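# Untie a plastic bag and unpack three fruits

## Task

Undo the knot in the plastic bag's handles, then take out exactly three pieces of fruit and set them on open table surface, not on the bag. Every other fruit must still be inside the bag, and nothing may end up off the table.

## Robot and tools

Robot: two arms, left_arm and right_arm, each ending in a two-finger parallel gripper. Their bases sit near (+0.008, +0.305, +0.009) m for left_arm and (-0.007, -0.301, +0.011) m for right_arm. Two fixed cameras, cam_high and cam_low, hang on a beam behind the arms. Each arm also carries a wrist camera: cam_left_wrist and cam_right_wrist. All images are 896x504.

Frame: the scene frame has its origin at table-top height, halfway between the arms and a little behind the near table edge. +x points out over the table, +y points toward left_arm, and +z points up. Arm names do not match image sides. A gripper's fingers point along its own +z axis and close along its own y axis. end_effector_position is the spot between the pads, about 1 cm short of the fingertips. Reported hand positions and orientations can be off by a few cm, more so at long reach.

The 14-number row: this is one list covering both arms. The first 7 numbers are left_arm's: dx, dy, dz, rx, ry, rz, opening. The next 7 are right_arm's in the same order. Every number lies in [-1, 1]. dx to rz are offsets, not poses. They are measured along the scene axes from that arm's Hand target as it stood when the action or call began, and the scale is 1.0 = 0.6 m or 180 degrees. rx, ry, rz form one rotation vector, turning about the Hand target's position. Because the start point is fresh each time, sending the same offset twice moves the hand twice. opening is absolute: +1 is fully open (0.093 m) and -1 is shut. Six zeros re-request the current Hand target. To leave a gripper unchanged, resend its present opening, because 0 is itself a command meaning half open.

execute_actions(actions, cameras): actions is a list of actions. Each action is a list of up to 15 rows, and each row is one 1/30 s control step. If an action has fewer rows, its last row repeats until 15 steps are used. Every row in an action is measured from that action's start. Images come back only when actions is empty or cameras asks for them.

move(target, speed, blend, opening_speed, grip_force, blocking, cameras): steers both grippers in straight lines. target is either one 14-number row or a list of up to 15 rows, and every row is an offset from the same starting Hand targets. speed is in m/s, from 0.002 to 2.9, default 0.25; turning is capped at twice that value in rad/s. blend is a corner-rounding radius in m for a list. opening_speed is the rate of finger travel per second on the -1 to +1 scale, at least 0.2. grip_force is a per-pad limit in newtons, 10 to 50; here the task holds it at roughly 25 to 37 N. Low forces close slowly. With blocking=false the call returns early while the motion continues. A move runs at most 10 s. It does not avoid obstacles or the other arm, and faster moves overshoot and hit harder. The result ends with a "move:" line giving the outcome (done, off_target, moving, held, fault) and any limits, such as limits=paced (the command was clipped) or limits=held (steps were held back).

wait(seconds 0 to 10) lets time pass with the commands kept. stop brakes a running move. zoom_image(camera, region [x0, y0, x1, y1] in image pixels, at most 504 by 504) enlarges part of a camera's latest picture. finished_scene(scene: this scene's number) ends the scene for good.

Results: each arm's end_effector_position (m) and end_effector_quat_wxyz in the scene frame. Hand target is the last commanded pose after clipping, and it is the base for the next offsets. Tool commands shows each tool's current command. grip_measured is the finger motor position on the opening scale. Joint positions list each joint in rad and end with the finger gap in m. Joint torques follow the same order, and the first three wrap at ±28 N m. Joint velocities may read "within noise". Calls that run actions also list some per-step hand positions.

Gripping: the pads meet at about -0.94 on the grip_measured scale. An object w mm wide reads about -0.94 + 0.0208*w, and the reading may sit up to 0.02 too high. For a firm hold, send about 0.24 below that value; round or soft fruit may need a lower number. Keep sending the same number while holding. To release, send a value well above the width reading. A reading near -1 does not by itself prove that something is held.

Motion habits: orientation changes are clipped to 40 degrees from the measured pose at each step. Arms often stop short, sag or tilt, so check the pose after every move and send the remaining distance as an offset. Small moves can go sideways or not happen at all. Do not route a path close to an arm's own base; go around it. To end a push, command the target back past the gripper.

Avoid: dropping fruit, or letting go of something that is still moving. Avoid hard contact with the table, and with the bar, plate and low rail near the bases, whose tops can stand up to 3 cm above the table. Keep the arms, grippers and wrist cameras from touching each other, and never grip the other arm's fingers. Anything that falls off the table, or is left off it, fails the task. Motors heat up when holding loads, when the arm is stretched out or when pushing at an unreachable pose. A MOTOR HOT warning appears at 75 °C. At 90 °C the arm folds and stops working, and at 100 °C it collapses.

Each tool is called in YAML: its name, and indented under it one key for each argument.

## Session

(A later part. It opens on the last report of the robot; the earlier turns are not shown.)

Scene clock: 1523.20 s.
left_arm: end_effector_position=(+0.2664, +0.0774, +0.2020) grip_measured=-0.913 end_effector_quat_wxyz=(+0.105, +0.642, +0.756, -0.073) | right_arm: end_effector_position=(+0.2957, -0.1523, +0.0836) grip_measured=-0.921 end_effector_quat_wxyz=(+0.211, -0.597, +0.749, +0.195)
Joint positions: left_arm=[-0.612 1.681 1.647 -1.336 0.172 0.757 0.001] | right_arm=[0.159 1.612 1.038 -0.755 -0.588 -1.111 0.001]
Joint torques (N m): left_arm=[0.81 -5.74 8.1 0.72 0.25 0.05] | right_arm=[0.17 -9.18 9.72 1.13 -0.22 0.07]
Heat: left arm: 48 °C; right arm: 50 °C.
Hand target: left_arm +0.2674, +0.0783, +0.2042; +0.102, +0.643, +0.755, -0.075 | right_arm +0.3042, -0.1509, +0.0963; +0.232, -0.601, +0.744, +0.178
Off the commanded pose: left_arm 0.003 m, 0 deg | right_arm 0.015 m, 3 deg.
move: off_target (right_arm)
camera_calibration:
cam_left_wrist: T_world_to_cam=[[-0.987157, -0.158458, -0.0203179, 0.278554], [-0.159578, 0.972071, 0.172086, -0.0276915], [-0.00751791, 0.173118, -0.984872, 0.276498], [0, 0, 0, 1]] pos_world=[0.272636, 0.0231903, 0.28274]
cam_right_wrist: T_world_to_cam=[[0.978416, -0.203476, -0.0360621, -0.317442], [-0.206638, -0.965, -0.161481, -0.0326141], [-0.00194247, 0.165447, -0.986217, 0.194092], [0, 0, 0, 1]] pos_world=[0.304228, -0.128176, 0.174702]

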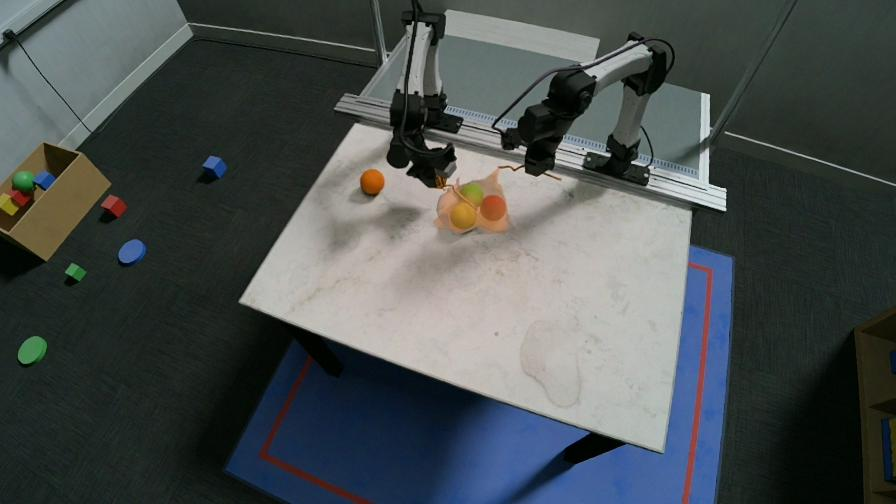

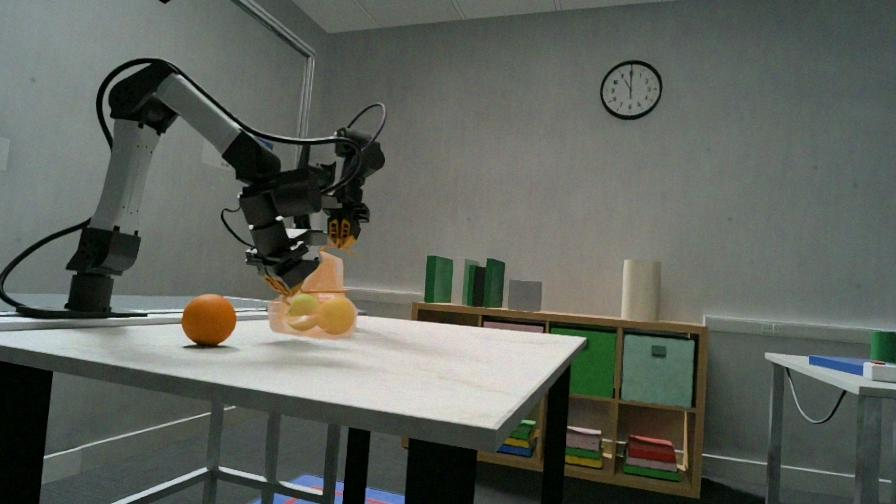

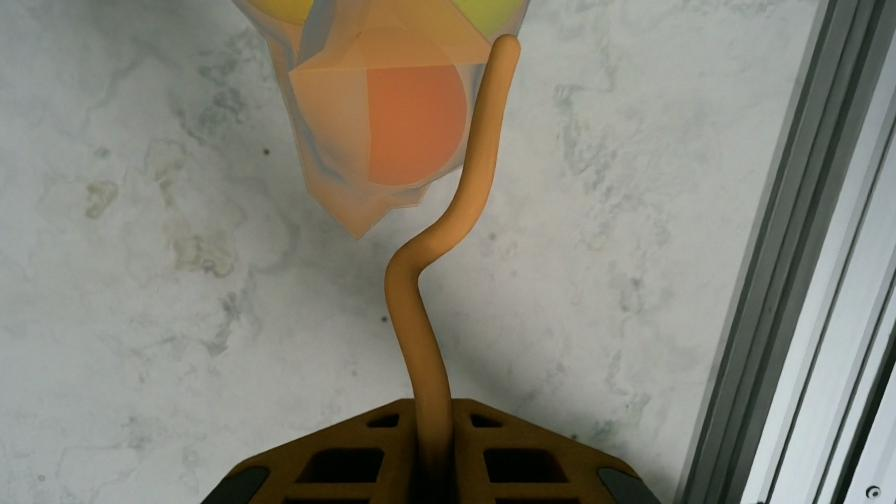

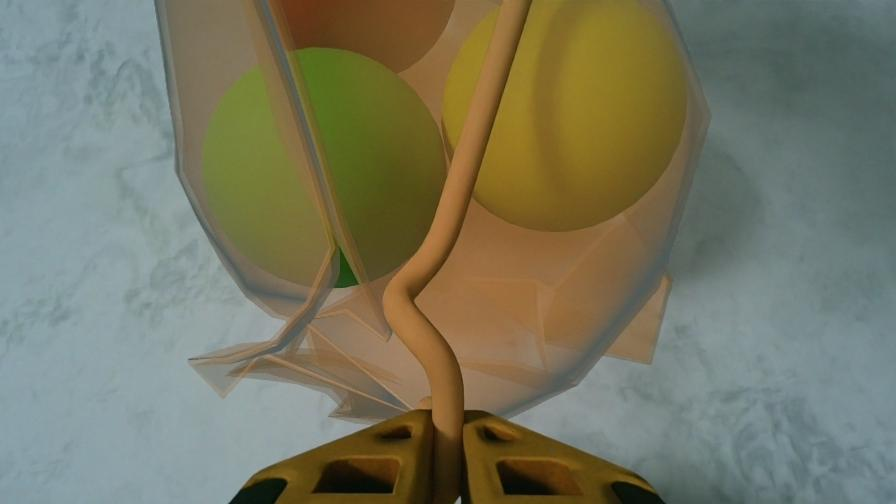

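execute_actions:
  actions: []
  cameras: ["all"]

Scene clock: 1553.70 s.
left_arm: end_effector_position=(+0.2664, +0.0774, +0.2020) grip_measured=-0.913 end_effector_quat_wxyz=(+0.105, +0.642, +0.756, -0.073) | right_arm: end_effector_position=(+0.2957, -0.1523, +0.0836) grip_measured=-0.921 end_effector_quat_wxyz=(+0.211, -0.597, +0.749, +0.195)
Joint positions: left_arm=[-0.612 1.681 1.647 -1.336 0.172 0.757 0.001] | right_arm=[0.159 1.612 1.038 -0.755 -0.588 -1.111 0.001]
Joint velocities: within noise
Joint torques (N m): left_arm=[0.83 -5.68 8.08 0.72 0.23 0.07] | right_arm=[0.1 -9.32 9.57 1.14 -0.25 0.08]
Heat: left arm: 47 °C; right arm: 51 °C.
Hand target: left_arm +0.2674, +0.0783, +0.2042; +0.102, +0.643, +0.755, -0.075 | right_arm +0.3042, -0.1508, +0.0963; +0.232, -0.601, +0.744, +0.178
Tool commands: left_gripper/opening=-1.0 right_gripper/opening=-1.0
Off the commanded pose: left_arm 0.003 m, 0 deg | right_arm 0.015 m, 3 deg.
camera_calibration:
cam_left_wrist: T_world_to_cam=[[-0.987157, -0.158458, -0.0203179, 0.278554], [-0.159578, 0.972071, 0.172086, -0.0276915], [-0.00751791, 0.173118, -0.984872, 0.276498], [0, 0, 0, 1]] pos_world=[0.272636, 0.0231903, 0.28274]
cam_right_wrist: T_world_to_cam=[[0.97835, -0.203763, -0.0362088, -0.317433], [-0.206945, -0.964939, -0.161449, -0.0325185], [-0.00204207, 0.165447, -0.986217, 0.194122], [0, 0, 0, 1]] pos_world=[0.304227, -0.128176, 0.174702]

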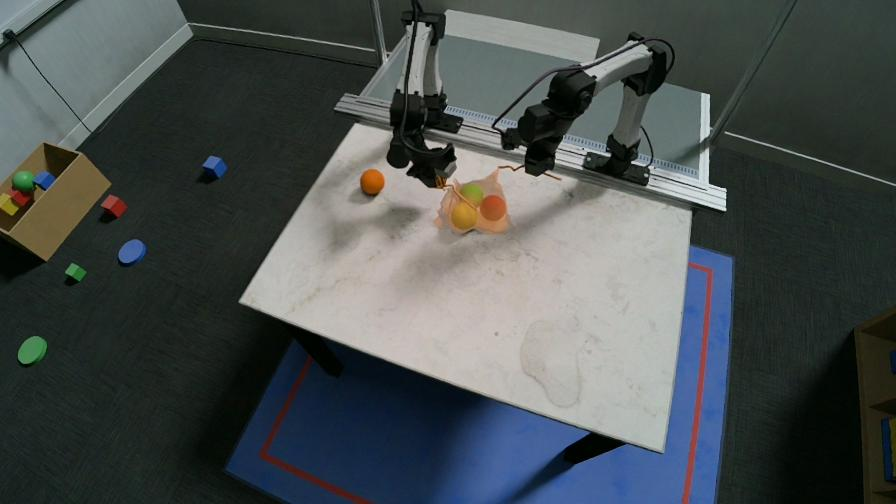

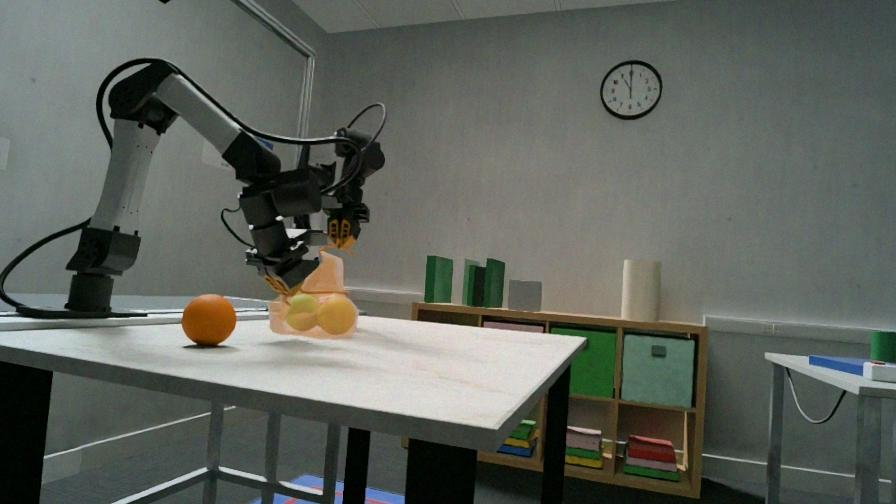

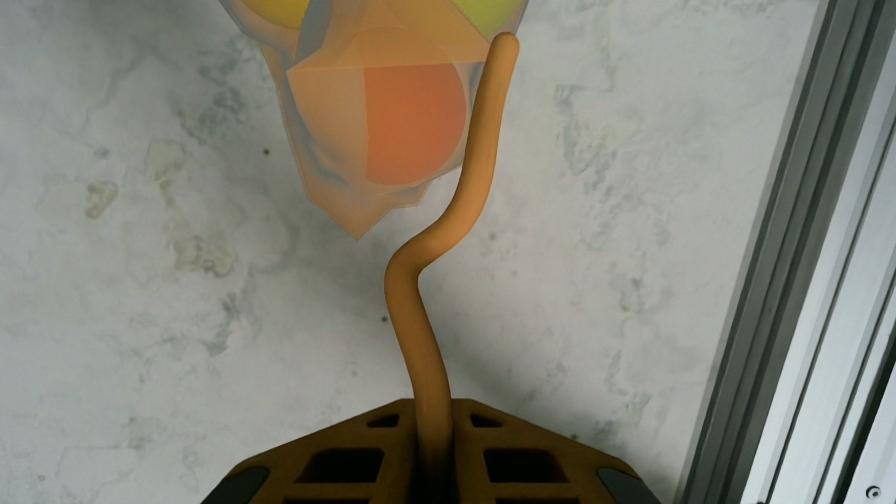

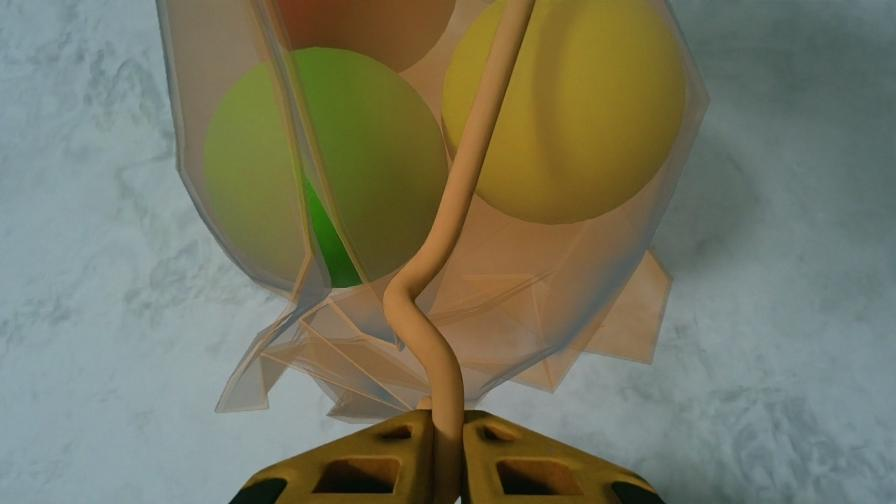

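move:
  target: [0.0, 0.05, -0.055, 0,0,0,-1, 0,0,0,0,0,0,-1]
  speed: 0.06
  cameras: ["cam_left_wrist","cam_right_wrist"]

Scene clock: 1606.83 s.
left_arm: end_effector_position=(+0.2682, +0.1076, +0.1675) grip_measured=-0.913 end_effector_quat_wxyz=(+0.090, +0.641, +0.759, -0.073) | right_arm: end_effector_position=(+0.2957, -0.1524, +0.0836) grip_measured=-0.921 end_effector_quat_wxyz=(+0.211, -0.597, +0.749, +0.195)
Joint positions: left_arm=[-0.53 1.637 1.466 -1.246 0.184 0.838 0.001] | right_arm=[0.159 1.612 1.038 -0.755 -0.588 -1.11 0.001]
Joint torques (N m): left_arm=[0.7 -8.02 5.35 0.92 0.26 0.11] | right_arm=[0.06 -9.43 9.7 1.13 -0.24 0.08]
Heat: left arm: 47 °C; right arm: 52 °C.
Hand target: left_arm +0.2674, +0.1084, +0.1713; +0.102, +0.643, +0.755, -0.075 | right_arm +0.3042, -0.1509, +0.0963; +0.232, -0.601, +0.744, +0.178
Off the commanded pose: left_arm 0.004 m, 1 deg | right_arm 0.015 m, 3 deg.
move: off_target (right_arm)
camera_calibration:
cam_left_wrist: T_world_to_cam=[[-0.987069, -0.160291, 0.000955641, 0.281004], [-0.157015, 0.968058, 0.195473, -0.0550296], [-0.0322577, 0.192795, -0.980709, 0.241087], [0, 0, 0, 1]] pos_world=[0.276507, 0.0518341, 0.246924]
cam_right_wrist: T_world_to_cam=[[0.978266, -0.204149, -0.0363063, -0.317439], [-0.207341, -0.964911, -0.161112, -0.0324534], [-0.00214143, 0.165138, -0.986268, 0.194122], [0, 0, 0, 1]] pos_world=[0.304227, -0.128177, 0.174703]
Images, in order (width x height): cam_left_wrist 896x504, cam_right_wrist 896x504.

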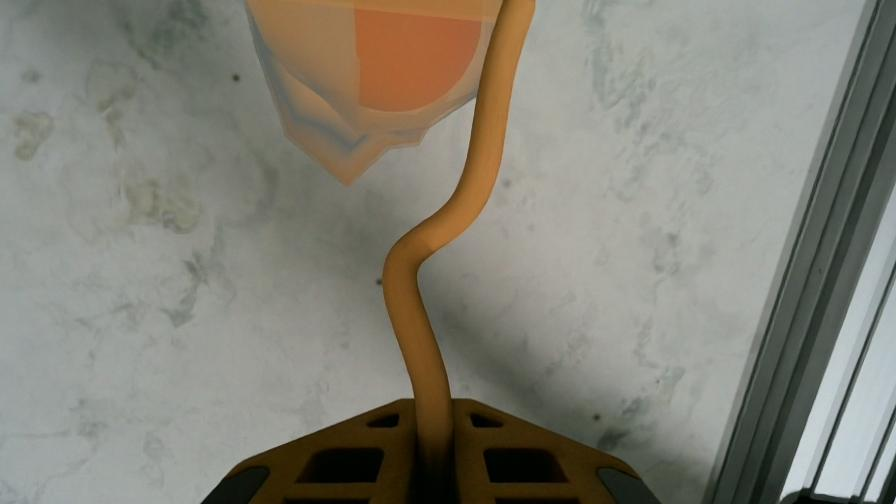

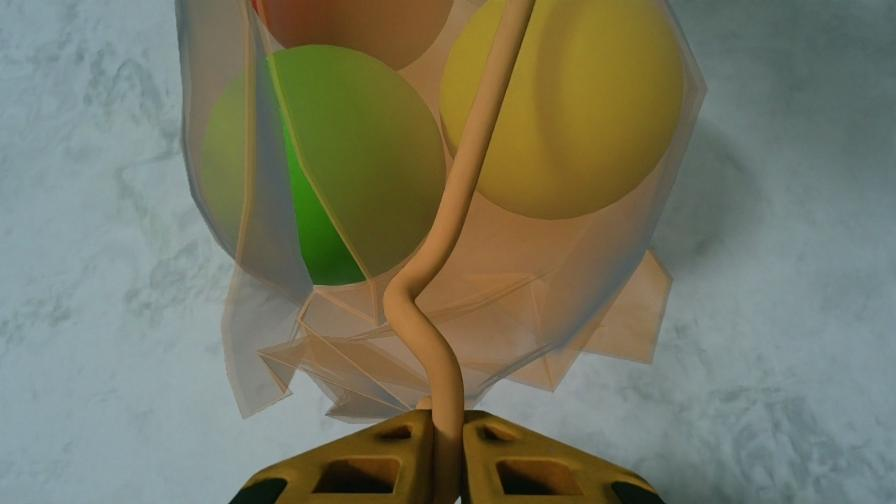

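move:
  target: [0.0, -0.02, -0.07, 0,0,0,-1, 0,0,0,0,0,0,-1]
  speed: 0.06
  cameras: ["cam_left_wrist","cam_right_wrist","cam_high"]

zoom_image:
  camera: "cam_high"
  region: [400, 140, 560, 250]

Scene clock: 1615.80 s.
left_arm: end_effector_position=(+0.2689, +0.0973, +0.1332) grip_measured=-0.913 end_effector_quat_wxyz=(+0.103, +0.645, +0.754, -0.074) | right_arm: end_effector_position=(+0.2957, -0.1524, +0.0836) grip_measured=-0.921 end_effector_quat_wxyz=(+0.211, -0.597, +0.749, +0.195)
Joint positions: left_arm=[-0.556 1.634 1.322 -1.073 0.184 0.82 0.001] | right_arm=[0.159 1.612 1.038 -0.755 -0.588 -1.11 0.001]
Joint torques (N m): left_arm=[-0.02 -6.12 5.45 0.98 0.22 -0.11] | right_arm=[0.2 -9.26 9.73 1.14 -0.23 0.11]
Heat: left arm: 48 °C; right arm: 52 °C.
Hand target: left_arm +0.2674, +0.0964, +0.1292; +0.102, +0.643, +0.756, -0.075 | right_arm +0.3042, -0.1509, +0.0963; +0.232, -0.601, +0.744, +0.178
Off the commanded pose: left_arm 0.004 m, 0 deg | right_arm 0.015 m, 3 deg.
move: off_target (right_arm)
camera_calibration:
cam_left_wrist: T_world_to_cam=[[-0.988329, -0.151253, -0.018112, 0.282106], [-0.152079, 0.972805, 0.174704, -0.0373589], [-0.00880505, 0.175419, -0.984454, 0.205395], [0, 0, 0, 1]] pos_world=[0.27494, 0.0429821, 0.213838]
cam_right_wrist: T_world_to_cam=[[0.978266, -0.204149, -0.0363063, -0.317439], [-0.207341, -0.964911, -0.161112, -0.0324534], [-0.00214143, 0.165138, -0.986268, 0.194122], [0, 0, 0, 1]] pos_world=[0.304227, -0.128177, 0.174703]
Images, in order (width x height): cam_high 896x504, cam_left_wrist 896x504, cam_right_wrist 896x504.

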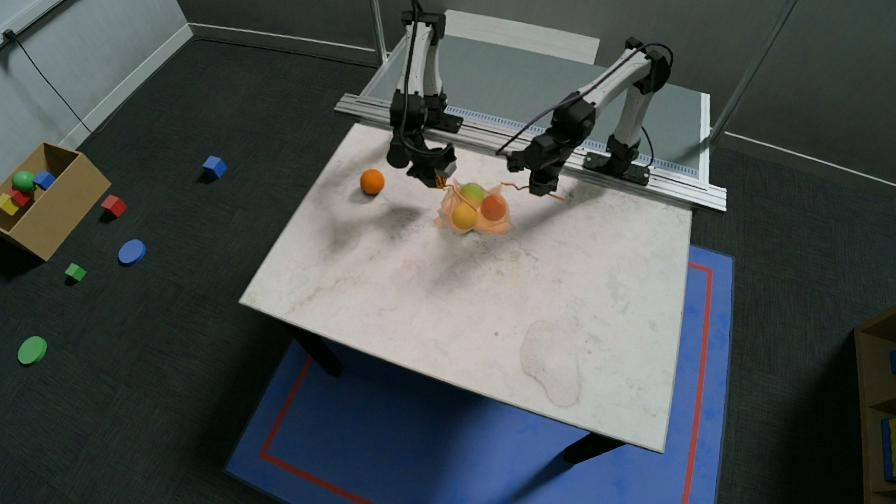

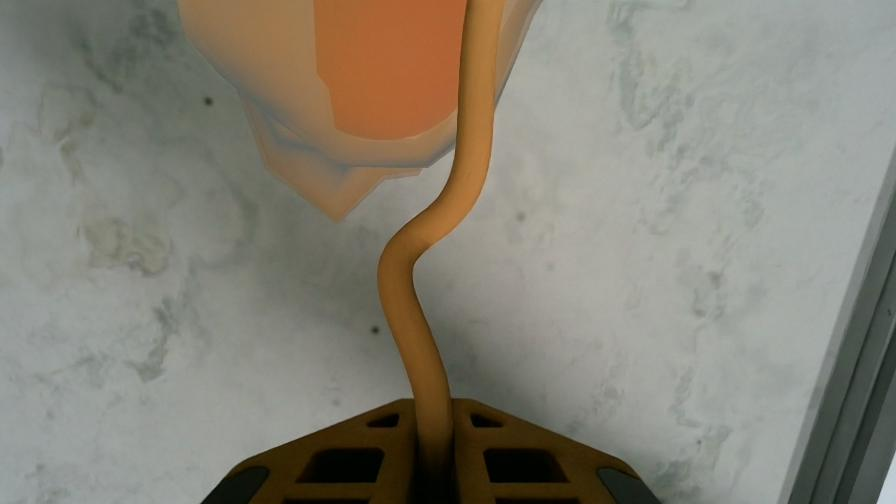

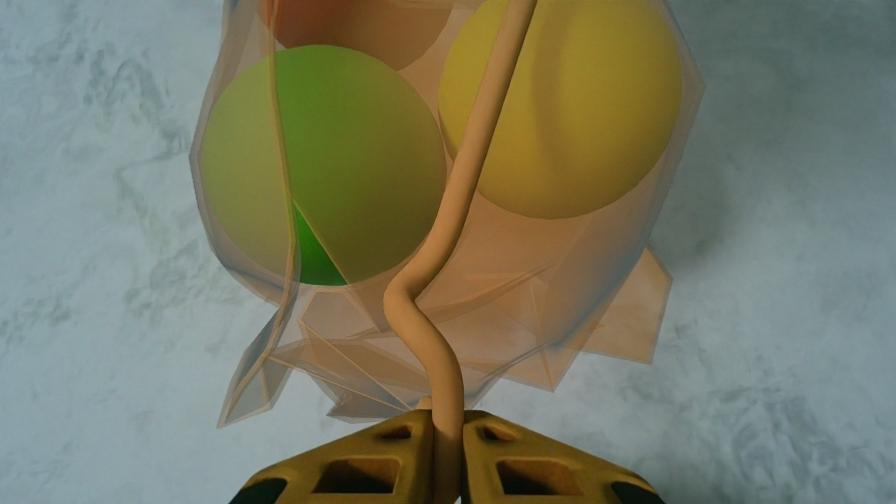

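Scaled by 3.150 from the camera's 896x504 image, which has a finer 1280x720 frame.

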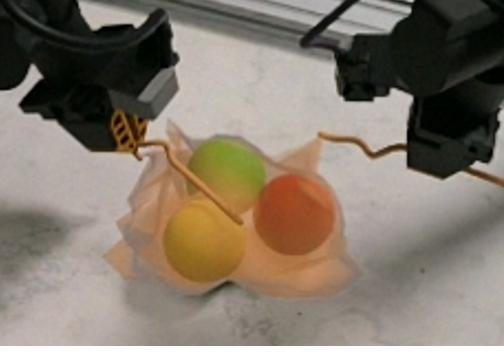

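move:
  target: [0.0, 0.025, 0.08, 0,0,0,-1, -0.02,-0.01,-0.075,0,0,0,-1]
  speed: 0.06
  cameras: ["cam_left_wrist","cam_right_wrist"]

Scene clock: 1624.83 s.
left_arm: end_effector_position=(+0.2674, +0.1106, +0.1657) grip_measured=-0.913 end_effector_quat_wxyz=(+0.090, +0.642, +0.758, -0.074) | right_arm: end_effector_position=(+0.2926, -0.1540, +0.0554) grip_measured=-0.921 end_effector_quat_wxyz=(+0.233, -0.601, +0.742, +0.183)
Joint positions: left_arm=[-0.522 1.626 1.448 -1.237 0.186 0.847 0.001] | right_arm=[0.159 1.612 0.903 -0.567 -0.588 -1.11 0.001]
Joint torques (N m): left_arm=[0.8 -7.49 8.2 0.56 0.28 0.06] | right_arm=[-0.49 -6.35 6.43 1.24 -0.27 0.01]
Heat: left arm: 48 °C; right arm: 52 °C.
Hand target: left_arm +0.2674, +0.1113, +0.1773; +0.102, +0.643, +0.755, -0.075 | right_arm +0.2922, -0.1568, +0.0513; +0.232, -0.601, +0.744, +0.178
Off the commanded pose: left_arm 0.011 m, 1 deg | right_arm 0.005 m, 1 deg.
move: off_target (left_arm)
camera_calibration:
cam_left_wrist: T_world_to_cam=[[-0.987251, -0.159172, -0.000190277, 0.28088], [-0.156191, 0.968526, 0.193811, -0.0577089], [-0.030665, 0.191369, -0.981039, 0.238612], [0, 0, 0, 1]] pos_world=[0.275603, 0.0549379, 0.245325]
cam_right_wrist: T_world_to_cam=[[0.979287, -0.202058, 0.0129977, -0.31854], [-0.196472, -0.963803, -0.180227, -0.0411174], [0.0489436, 0.17394, -0.983539, 0.152777], [0, 0, 0, 1]] pos_world=[0.296386, -0.130567, 0.146992]
Images, in order (width x height): cam_left_wrist 896x504, cam_right_wrist 896x504.

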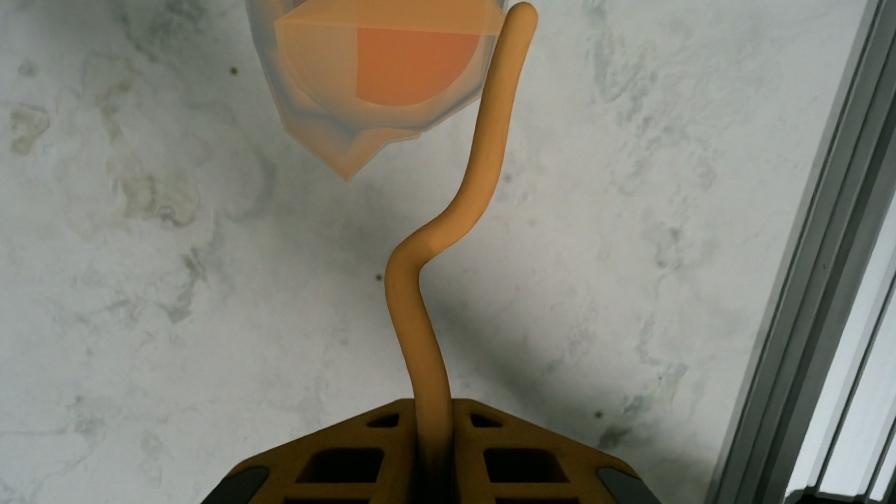

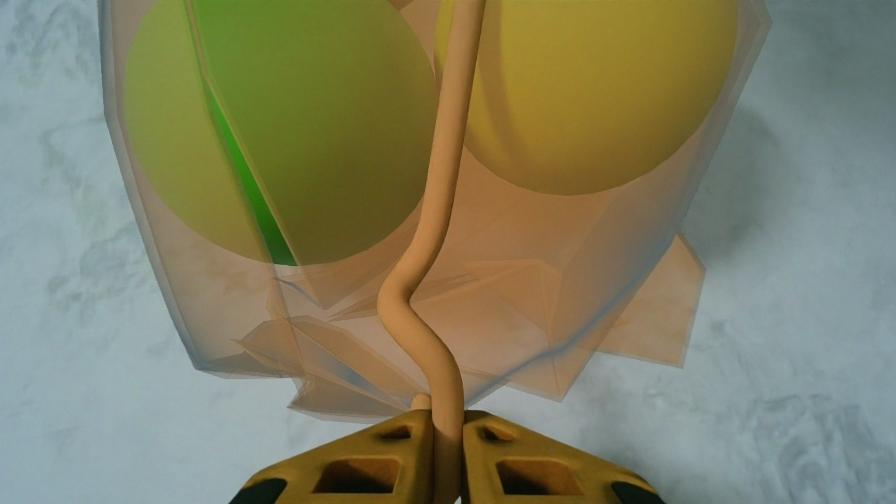

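move:
  target:
    - [0,0,0.0,0,0,0,-1, 0,-0.005,-0.04,0,0,0,-1]
    - [0,0,0.0,0,0,0,-1, 0,-0.005,-0.04,0,0,0,-0.5]
    - [0,0,0.0,0,0,0,-1, 0,-0.035,0.03,0,0,0,-0.5]
    - [0,0,0.0,0,0,0,-1, 0,-0.035,0.2,0,0,0,-0.5]
  speed: [0.05,0.05,0.06,0.15]
  opening_speed: 0.6
  cameras: ["cam_left_wrist","cam_right_wrist"]

Scene clock: 1637.63 s.
left_arm: end_effector_position=(+0.2673, +0.1107, +0.1657) grip_measured=-0.913 end_effector_quat_wxyz=(+0.090, +0.642, +0.758, -0.074) | right_arm: end_effector_position=(+0.2900, -0.1763, +0.1567) grip_measured=-0.502 end_effector_quat_wxyz=(+0.217, -0.600, +0.748, +0.183)
Joint positions: left_arm=[-0.522 1.626 1.448 -1.238 0.186 0.847 0.001] | right_arm=[0.073 1.514 1.237 -1.084 -0.592 -1.211 0.021]
Joint torques (N m): left_arm=[0.83 -7.43 8.25 0.6 0.27 0.06] | right_arm=[-1.09 -7.8 11.54 0.62 -0.47 -0.09]
Heat: left arm: 48 °C; right arm: 52 °C.
Hand target: left_arm +0.2673, +0.1113, +0.1773; +0.102, +0.643, +0.755, -0.075 | right_arm +0.2922, -0.1778, +0.1713; +0.232, -0.601, +0.744, +0.178
Off the commanded pose: left_arm 0.012 m, 1 deg | right_arm 0.015 m, 2 deg.
move: off_target (left_arm, right_arm)
camera_calibration:
cam_left_wrist: T_world_to_cam=[[-0.987317, -0.158763, 0.000236116, 0.280591], [-0.155694, 0.968514, 0.194266, -0.0580641], [-0.031071, 0.191765, -0.980949, 0.238556], [0, 0, 0, 1]] pos_world=[0.275404, 0.0550367, 0.245225]
cam_right_wrist: T_world_to_cam=[[0.978528, -0.205905, -0.00925063, -0.318808], [-0.204819, -0.966387, -0.155389, -0.0468199], [0.0230556, 0.153947, -0.98781, 0.26112], [0, 0, 0, 1]] pos_world=[0.296353, -0.151089, 0.247712]
Images, in order (width x height): cam_left_wrist 896x504, cam_right_wrist 896x504.

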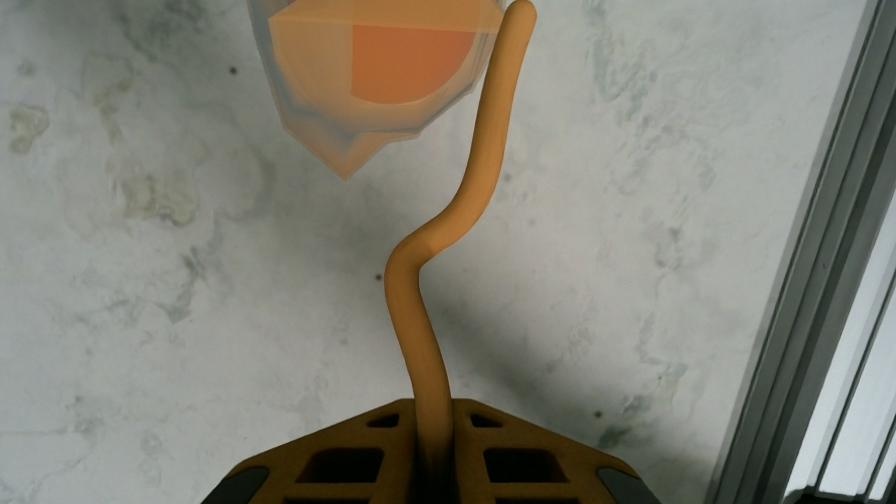

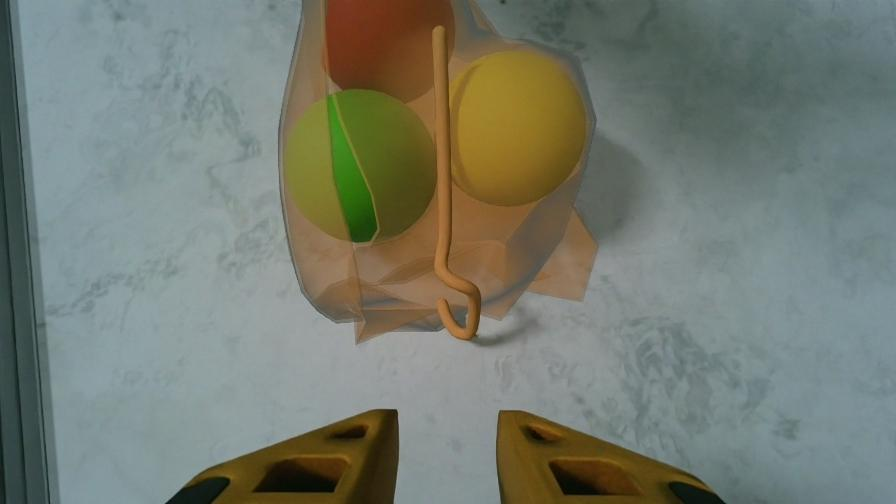

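zoom_image:
  camera: "cam_right_wrist"
  region: [250, 0, 620, 360]

Scaled by 1.362 from the camera's 896x504 image, which has a finer 1280x720 frame.

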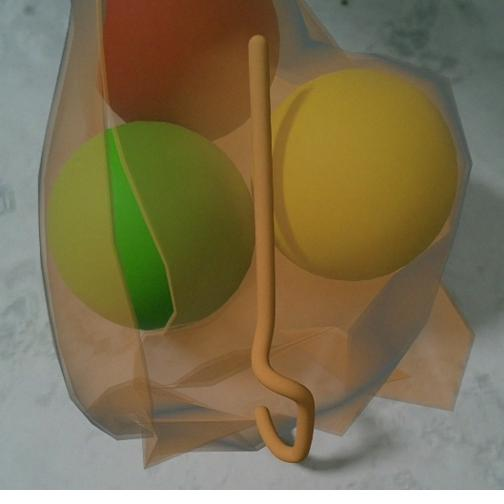

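move:
  target: [0,0,0.0,0,0,0,-1, -0.0337,0.09,-0.075,0,0,-0.072,-1]
  speed: 0.12
  cameras: ["cam_right_wrist"]

Scene clock: 1734.37 s.
left_arm: end_effector_position=(+0.2673, +0.1107, +0.1657) grip_measured=-0.913 end_effector_quat_wxyz=(+0.090, +0.642, +0.758, -0.074) | right_arm: end_effector_position=(+0.2730, -0.1236, +0.1235) grip_measured=-0.987 end_effector_quat_wxyz=(+0.240, -0.514, +0.809, +0.157)
Joint positions: left_arm=[-0.522 1.626 1.448 -1.238 0.186 0.847 0.001] | right_arm=[0.327 1.367 0.956 -0.688 -0.439 -0.691 0]
Joint torques (N m): left_arm=[0.81 -7.53 8.25 0.62 0.3 0.06] | right_arm=[0.23 -7.36 7.39 1.66 -0.15 0.08]
Heat: left arm: 48 °C; right arm: 61 °C.
Hand target: left_arm +0.2673, +0.1113, +0.1773; +0.102, +0.643, +0.755, -0.075 | right_arm +0.2720, -0.1238, +0.1263; +0.251, -0.513, +0.807, +0.151
Off the commanded pose: left_arm 0.012 m, 1 deg | right_arm 0.003 m, 1 deg.
move: off_target (left_arm)
camera_calibration:
cam_right_wrist: T_world_to_cam=[[0.909525, -0.415639, -0.00307638, -0.299471], [-0.410613, -0.897329, -0.161854, 0.0609367], [0.0645124, 0.148474, -0.98681, 0.208516], [0, 0, 0, 1]] pos_world=[0.283946, -0.100751, 0.214707]
Images, in order (width x height): cam_right_wrist 896x504.

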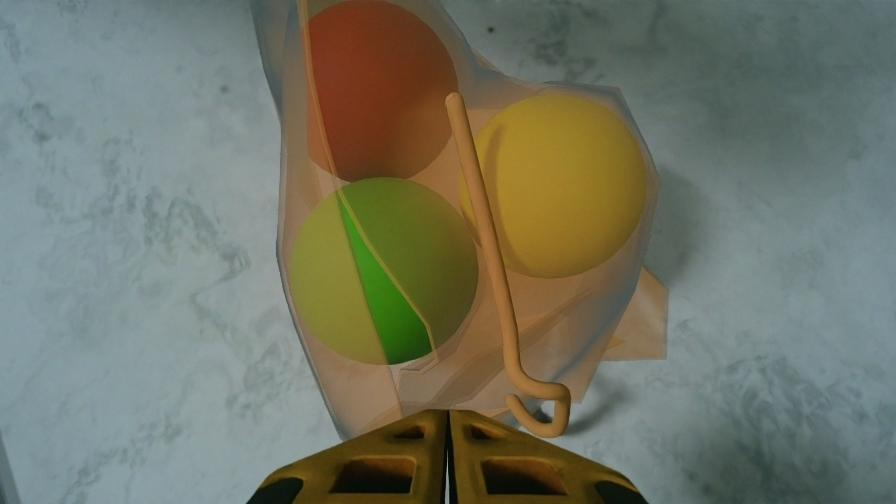

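move:
  target:
    - [0,0,0.0,0,0,0,-1, -0.0143,0.0065,-0.055,0,0,0,-1]
    - [0,0,0.0,0,0,0,-1, -0.0143,0.0065,-0.137,0,0,0,-1]
  speed: [0.08,0.05]
  cameras: ["cam_right_wrist"]

Scene clock: 1752.37 s.
left_arm: end_effector_position=(+0.2673, +0.1107, +0.1657) grip_measured=-0.913 end_effector_quat_wxyz=(+0.090, +0.642, +0.758, -0.074) | right_arm: end_effector_position=(+0.2652, -0.1192, +0.0502) grip_measured=-0.987 end_effector_quat_wxyz=(+0.255, -0.515, +0.804, +0.154)
Joint positions: left_arm=[-0.522 1.626 1.448 -1.238 0.186 0.847 0.001] | right_arm=[0.366 1.437 0.687 -0.302 -0.42 -0.654 0]
Joint torques (N m): left_arm=[0.81 -7.47 8.24 0.62 0.27 0.07] | right_arm=[0.21 -4.3 6.86 1.72 -0.1 0.09]
Heat: left arm: 48 °C; right arm: 58 °C.
Hand target: left_arm +0.2673, +0.1113, +0.1773; +0.102, +0.643, +0.755, -0.075 | right_arm +0.2634, -0.1199, +0.0441; +0.251, -0.513, +0.807, +0.151
Off the commanded pose: left_arm 0.012 m, 1 deg | right_arm 0.006 m, 1 deg.
move: off_target (left_arm)
camera_calibration:
cam_right_wrist: T_world_to_cam=[[0.909396, -0.415449, 0.0200262, -0.291899], [-0.405193, -0.89576, -0.182847, 0.0497422], [0.0939025, 0.158166, -0.982937, 0.129153], [0, 0, 0, 1]] pos_world=[0.273479, -0.0971399, 0.141891]
Images, in order (width x height): cam_right_wrist 896x504.

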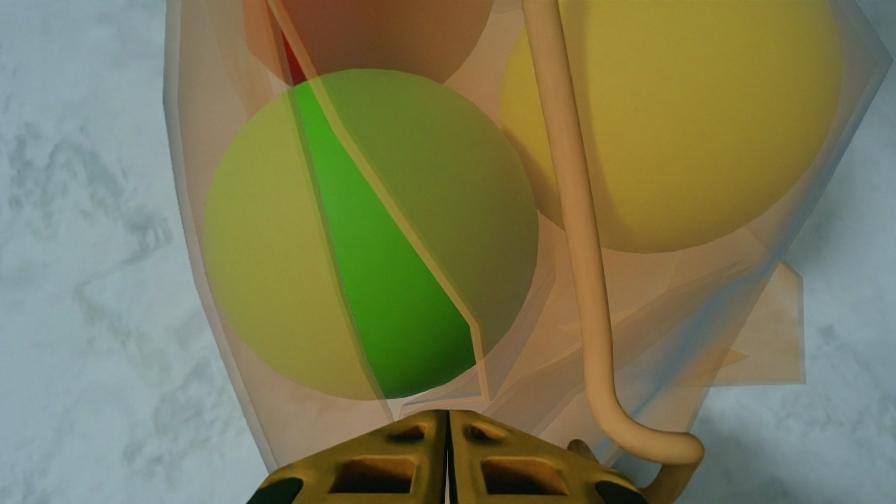

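move:
  target:
    - [0,0,0.0,0,0,0,-1, 0,0,-0.027,0,0,0,-1]
    - [0,0,0.0,0,0,0,-1, 0,0,-0.027,0,0,0,1]
  speed: [0.05,0.05]
  opening_speed: 0.7
  cameras: ["cam_right_wrist"]

Scene clock: 1764.97 s.
left_arm: end_effector_position=(+0.2673, +0.1107, +0.1657) grip_measured=-0.913 end_effector_quat_wxyz=(+0.090, +0.642, +0.758, -0.074) | right_arm: end_effector_position=(+0.2664, -0.1196, +0.0343) grip_measured=+1.000 end_effector_quat_wxyz=(+0.256, -0.514, +0.805, +0.153)
Joint positions: left_arm=[-0.522 1.626 1.448 -1.238 0.186 0.847 0.001] | right_arm=[0.366 1.481 0.65 -0.219 -0.418 -0.651 0.093]
Joint torques (N m): left_arm=[0.8 -7.47 8.2 0.61 0.28 0.06] | right_arm=[0.43 -4.29 6.45 1.78 -0.12 0.11]
Heat: left arm: 48 °C; right arm: 56 °C.
Hand target: left_arm +0.2674, +0.1113, +0.1773; +0.102, +0.643, +0.755, -0.075 | right_arm +0.2634, -0.1199, +0.0280; +0.251, -0.513, +0.807, +0.151
Off the commanded pose: left_arm 0.012 m, 1 deg | right_arm 0.007 m, 1 deg.
move: off_target (left_arm)
camera_calibration:
cam_right_wrist: T_world_to_cam=[[0.908102, -0.418192, 0.0215869, -0.292806], [-0.407571, -0.894518, -0.183641, 0.0476665], [0.0961073, 0.157967, -0.982756, 0.112862], [0, 0, 0, 1]] pos_world=[0.274478, -0.0976391, 0.12599]
Images, in order (width x height): cam_right_wrist 896x504.

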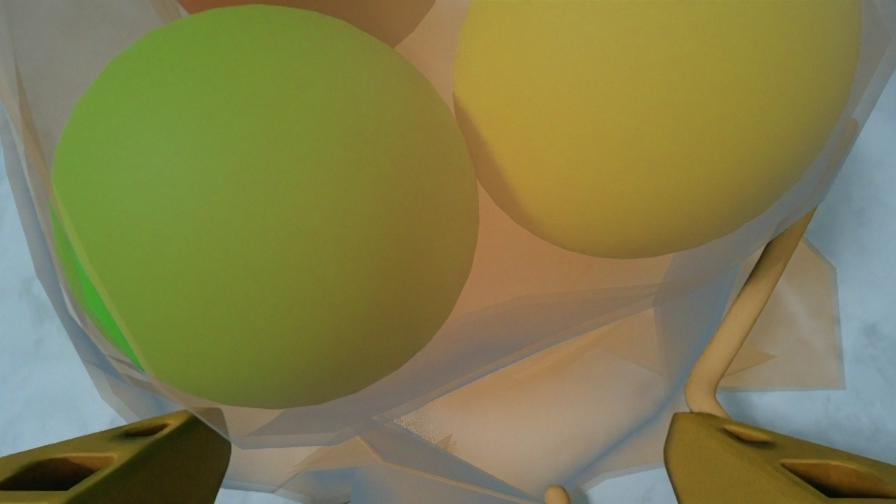

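move:
  target:
    - [0,0,0.0,0,0,0,-1, -0.01,-0.02,0.05,0,0,0,0.3]
    - [0,0,0.0,0,0,0,-1, 0.02,-0.06,0.2,0,0,0,-0.5]
  speed: [0.06,0.12]
  opening_speed: 0.7
  cameras: ["cam_right_wrist"]

Scene clock: 1807.00 s.
left_arm: end_effector_position=(+0.2673, +0.1107, +0.1657) grip_measured=-0.913 end_effector_quat_wxyz=(+0.090, +0.642, +0.758, -0.074) | right_arm: end_effector_position=(+0.2718, -0.1556, +0.1333) grip_measured=-0.498 end_effector_quat_wxyz=(+0.235, -0.512, +0.812, +0.152)
Joint positions: left_arm=[-0.522 1.626 1.448 -1.238 0.186 0.847 0.001] | right_arm=[0.21 1.338 0.98 -0.802 -0.475 -0.807 0.021]
Joint torques (N m): left_arm=[0.8 -7.49 8.21 0.62 0.28 0.06] | right_arm=[-0.99 -6.27 11.95 1.15 -0.39 -0.09]
Heat: left arm: 48 °C; right arm: 53 °C.
Hand target: left_arm +0.2674, +0.1113, +0.1773; +0.102, +0.643, +0.755, -0.075 | right_arm +0.2754, -0.1559, +0.1480; +0.251, -0.513, +0.807, +0.151
Off the commanded pose: left_arm 0.012 m, 1 deg | right_arm 0.015 m, 2 deg.
move: off_target (left_arm, right_arm); target 2's new opening was sent with right_arm's hand 0.015 m and 2 deg from that target
camera_calibration:
cam_right_wrist: T_world_to_cam=[[0.906248, -0.422745, -0.00117759, -0.312082], [-0.418319, -0.896353, -0.146833, 0.0335939], [0.0610174, 0.13356, -0.989161, 0.221963], [0, 0, 0, 1]] pos_world=[0.283333, -0.131464, 0.224122]
Images, in order (width x height): cam_right_wrist 896x504.

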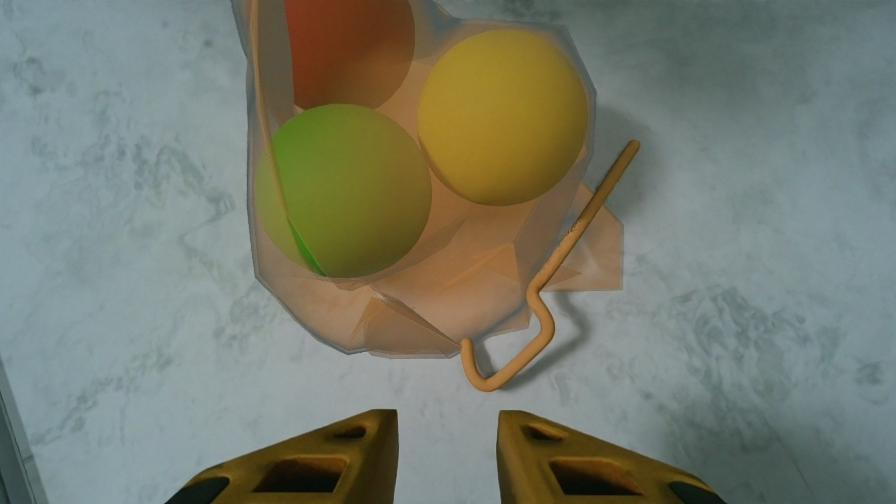

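move:
  target: [0,0,0.0,0,0,0,-1, 0.046,-0.009,-0.09,0,0,-0.25,-0.3]
  speed: 0.12
  cameras: ["cam_right_wrist"]

Scene clock: 1828.07 s.
left_arm: end_effector_position=(+0.2673, +0.1107, +0.1657) grip_measured=-0.913 end_effector_quat_wxyz=(+0.090, +0.642, +0.758, -0.074) | right_arm: end_effector_position=(+0.3038, -0.1605, +0.1000) grip_measured=-0.302 end_effector_quat_wxyz=(+0.291, -0.168, +0.941, +0.048)
Joint positions: left_arm=[-0.522 1.626 1.448 -1.238 0.186 0.847 0.001] | right_arm=[0.422 1.304 0.782 -0.41 0.027 0.077 0.031]
Joint torques (N m): left_arm=[0.81 -7.46 8.29 0.62 0.29 0.08] | right_arm=[0.28 -3.81 7.53 2.01 0.17 0.09]
Heat: left arm: 48 °C; right arm: 56 °C.
Hand target: left_arm +0.2674, +0.1113, +0.1773; +0.102, +0.643, +0.755, -0.075 | right_arm +0.3031, -0.1613, +0.0939; +0.289, -0.165, +0.942, +0.043
Off the commanded pose: left_arm 0.012 m, 1 deg | right_arm 0.006 m, 1 deg.
move: off_target (left_arm)
camera_calibration:
cam_right_wrist: T_world_to_cam=[[0.351937, -0.935948, 0.0118787, -0.258517], [-0.920513, -0.348377, -0.176888, 0.281275], [0.169696, 0.0513187, -0.984159, 0.141004], [0, 0, 0, 1]] pos_world=[0.325971, -0.151205, 0.191595]
Images, in order (width x height): cam_right_wrist 896x504.

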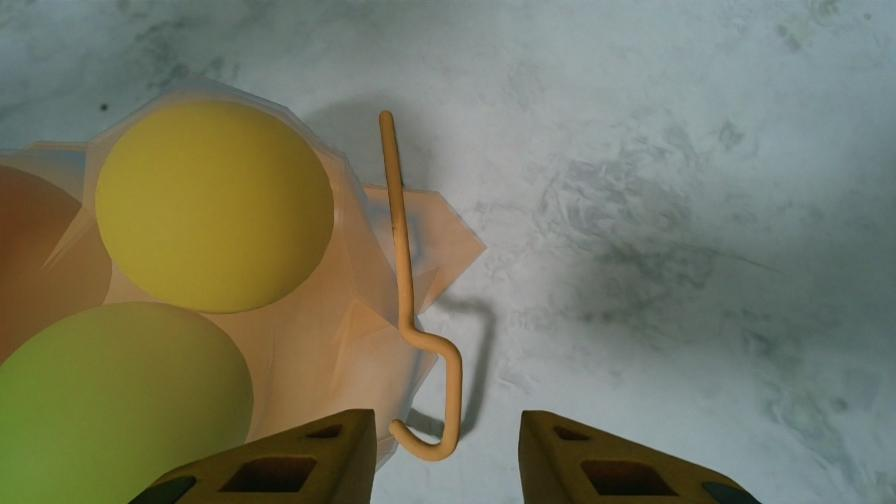

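move:
  target:
    - [0,0,0.0,0,0,0,-1, 0,-0.005,-0.1,0,0,0,-0.3]
    - [0,0,0.0,0,0,0,-1, 0,-0.005,-0.141,0,0,0,-0.3]
  speed: [0.1,0.05]
  cameras: ["cam_right_wrist"]

Scene clock: 1847.80 s.
left_arm: end_effector_position=(+0.2673, +0.1107, +0.1657) grip_measured=-0.913 end_effector_quat_wxyz=(+0.090, +0.642, +0.758, -0.074) | right_arm: end_effector_position=(+0.3066, -0.1620, +0.0161) grip_measured=-0.302 end_effector_quat_wxyz=(+0.293, -0.168, +0.940, +0.049)
Joint positions: left_arm=[-0.522 1.626 1.448 -1.238 0.186 0.847 0.001] | right_arm=[0.422 1.515 0.568 0.02 0.027 0.078 0.031]
Joint torques (N m): left_arm=[0.76 -7.5 8.29 0.61 0.28 0.06] | right_arm=[0.1 -4.34 6.16 1.99 0.16 0.1]
Heat: left arm: 48 °C; right arm: 55 °C.
Hand target: left_arm +0.2674, +0.1113, +0.1773; +0.102, +0.643, +0.755, -0.075 | right_arm +0.3030, -0.1644, +0.0092; +0.289, -0.165, +0.942, +0.043
Off the commanded pose: left_arm 0.012 m, 1 deg | right_arm 0.008 m, 1 deg.
move: off_target (left_arm)
camera_calibration:
cam_right_wrist: T_world_to_cam=[[0.351077, -0.936275, 0.0116324, -0.259663], [-0.919792, -0.347168, -0.182914, 0.268598], [0.175296, 0.0535174, -0.98306, 0.0566985], [0, 0, 0, 1]] pos_world=[0.328277, -0.152901, 0.107889]
Images, in order (width x height): cam_right_wrist 896x504.

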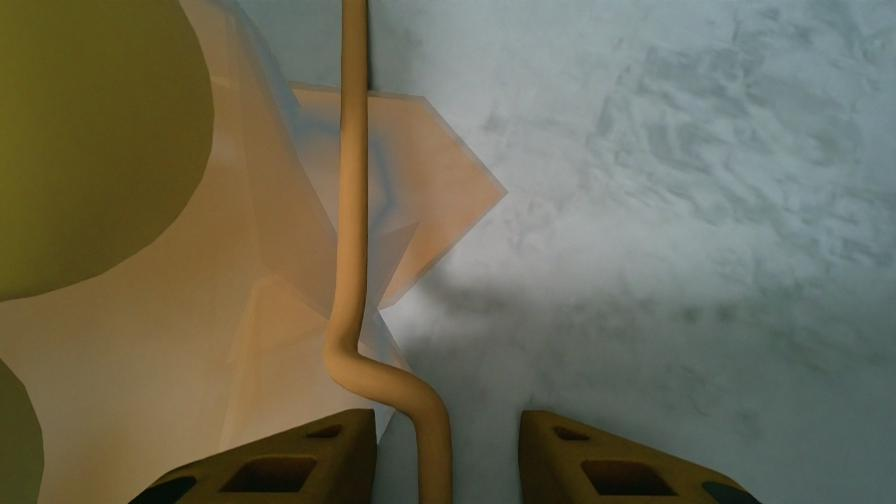

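Good: rope between fingers. Close.

move:
  target:
    - [0,0,0.0,0,0,0,-1, 0,0.0,-0.002,0,0,0,-1]
    - [0,0,0.0,0,0,0,-1, -0.01,-0.06,0.14,0,0,0,-1]
  speed: [0.05,0.06]
  opening_speed: 0.6
  cameras: ["cam_right_wrist","cam_left_wrist","cam_high"]

zoom_image:
  camera: "cam_high"
  region: [400, 140, 560, 250]

Scene clock: 1859.53 s.
left_arm: end_effector_position=(+0.2673, +0.1107, +0.1657) grip_measured=-0.913 end_effector_quat_wxyz=(+0.090, +0.642, +0.758, -0.074) | right_arm: end_effector_position=(+0.2907, -0.2012, +0.0779) grip_measured=-0.908 end_effector_quat_wxyz=(+0.274, -0.165, +0.947, +0.039)
Joint positions: left_arm=[-0.522 1.626 1.448 -1.238 0.186 0.847 0.001] | right_arm=[0.288 1.251 0.667 -0.388 -0.038 -0.027 0.002]
Joint torques (N m): left_arm=[0.79 -7.46 8.29 0.61 0.28 0.07] | right_arm=[-0.92 -5.87 12.19 1.54 -0.1 -0.12]
Heat: left arm: 48 °C; right arm: 54 °C.
Hand target: left_arm +0.2674, +0.1113, +0.1773; +0.102, +0.643, +0.755, -0.075 | right_arm +0.2970, -0.2003, +0.0933; +0.289, -0.165, +0.942, +0.043
Off the commanded pose: left_arm 0.012 m, 1 deg | right_arm 0.017 m, 2 deg.
move: off_target (left_arm, right_arm)
camera_calibration:
cam_left_wrist: T_world_to_cam=[[-0.987317, -0.158763, 0.000236116, 0.280591], [-0.155694, 0.968514, 0.194266, -0.0580641], [-0.031071, 0.191765, -0.980949, 0.238556], [0, 0, 0, 1]] pos_world=[0.275404, 0.0550367, 0.245225]
cam_right_wrist: T_world_to_cam=[[0.340883, -0.93987, 0.0210337, -0.28989], [-0.929877, -0.340381, -0.139533, 0.252472], [0.138302, 0.0280057, -0.989994, 0.128392], [0, 0, 0, 1]] pos_world=[0.31583, -0.190118, 0.168433]
Images, in order (width x height): cam_high 896x504, cam_left_wrist 896x504, cam_right_wrist 896x504.

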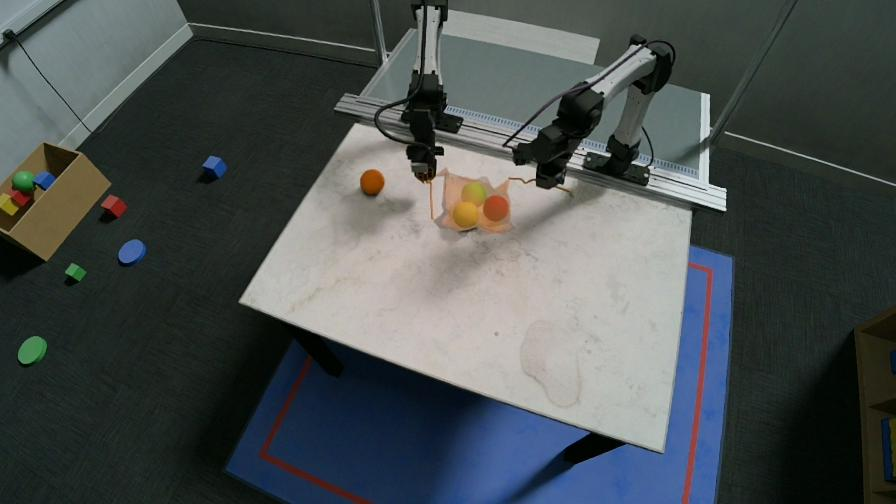

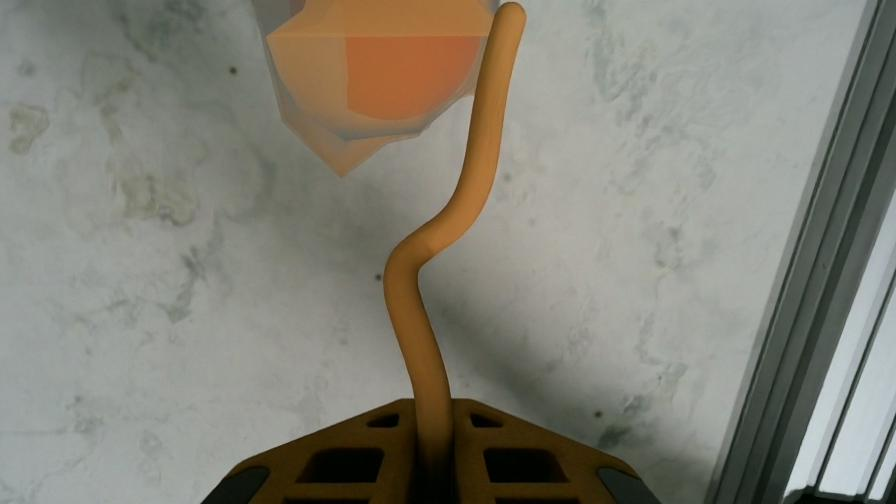

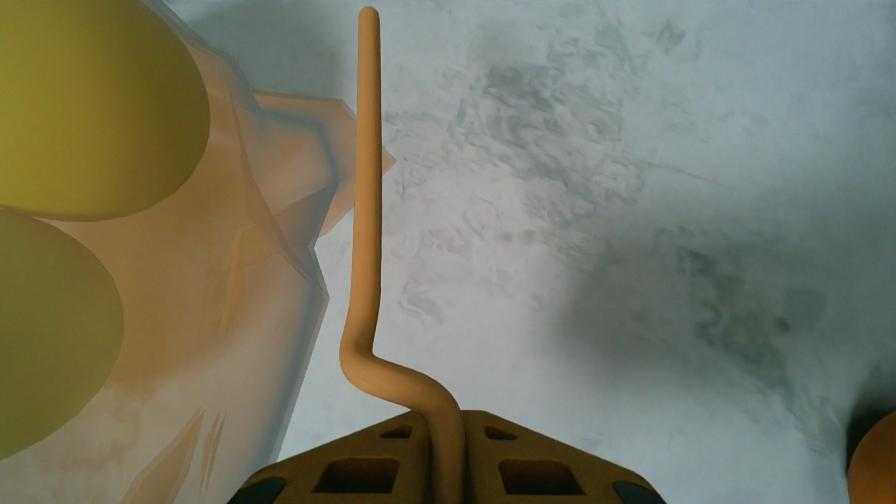

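Scaled by 3.150 from the camera's 896x504 image, which has a finer 1280x720 frame.

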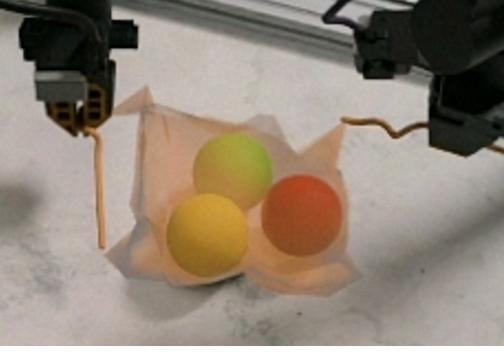

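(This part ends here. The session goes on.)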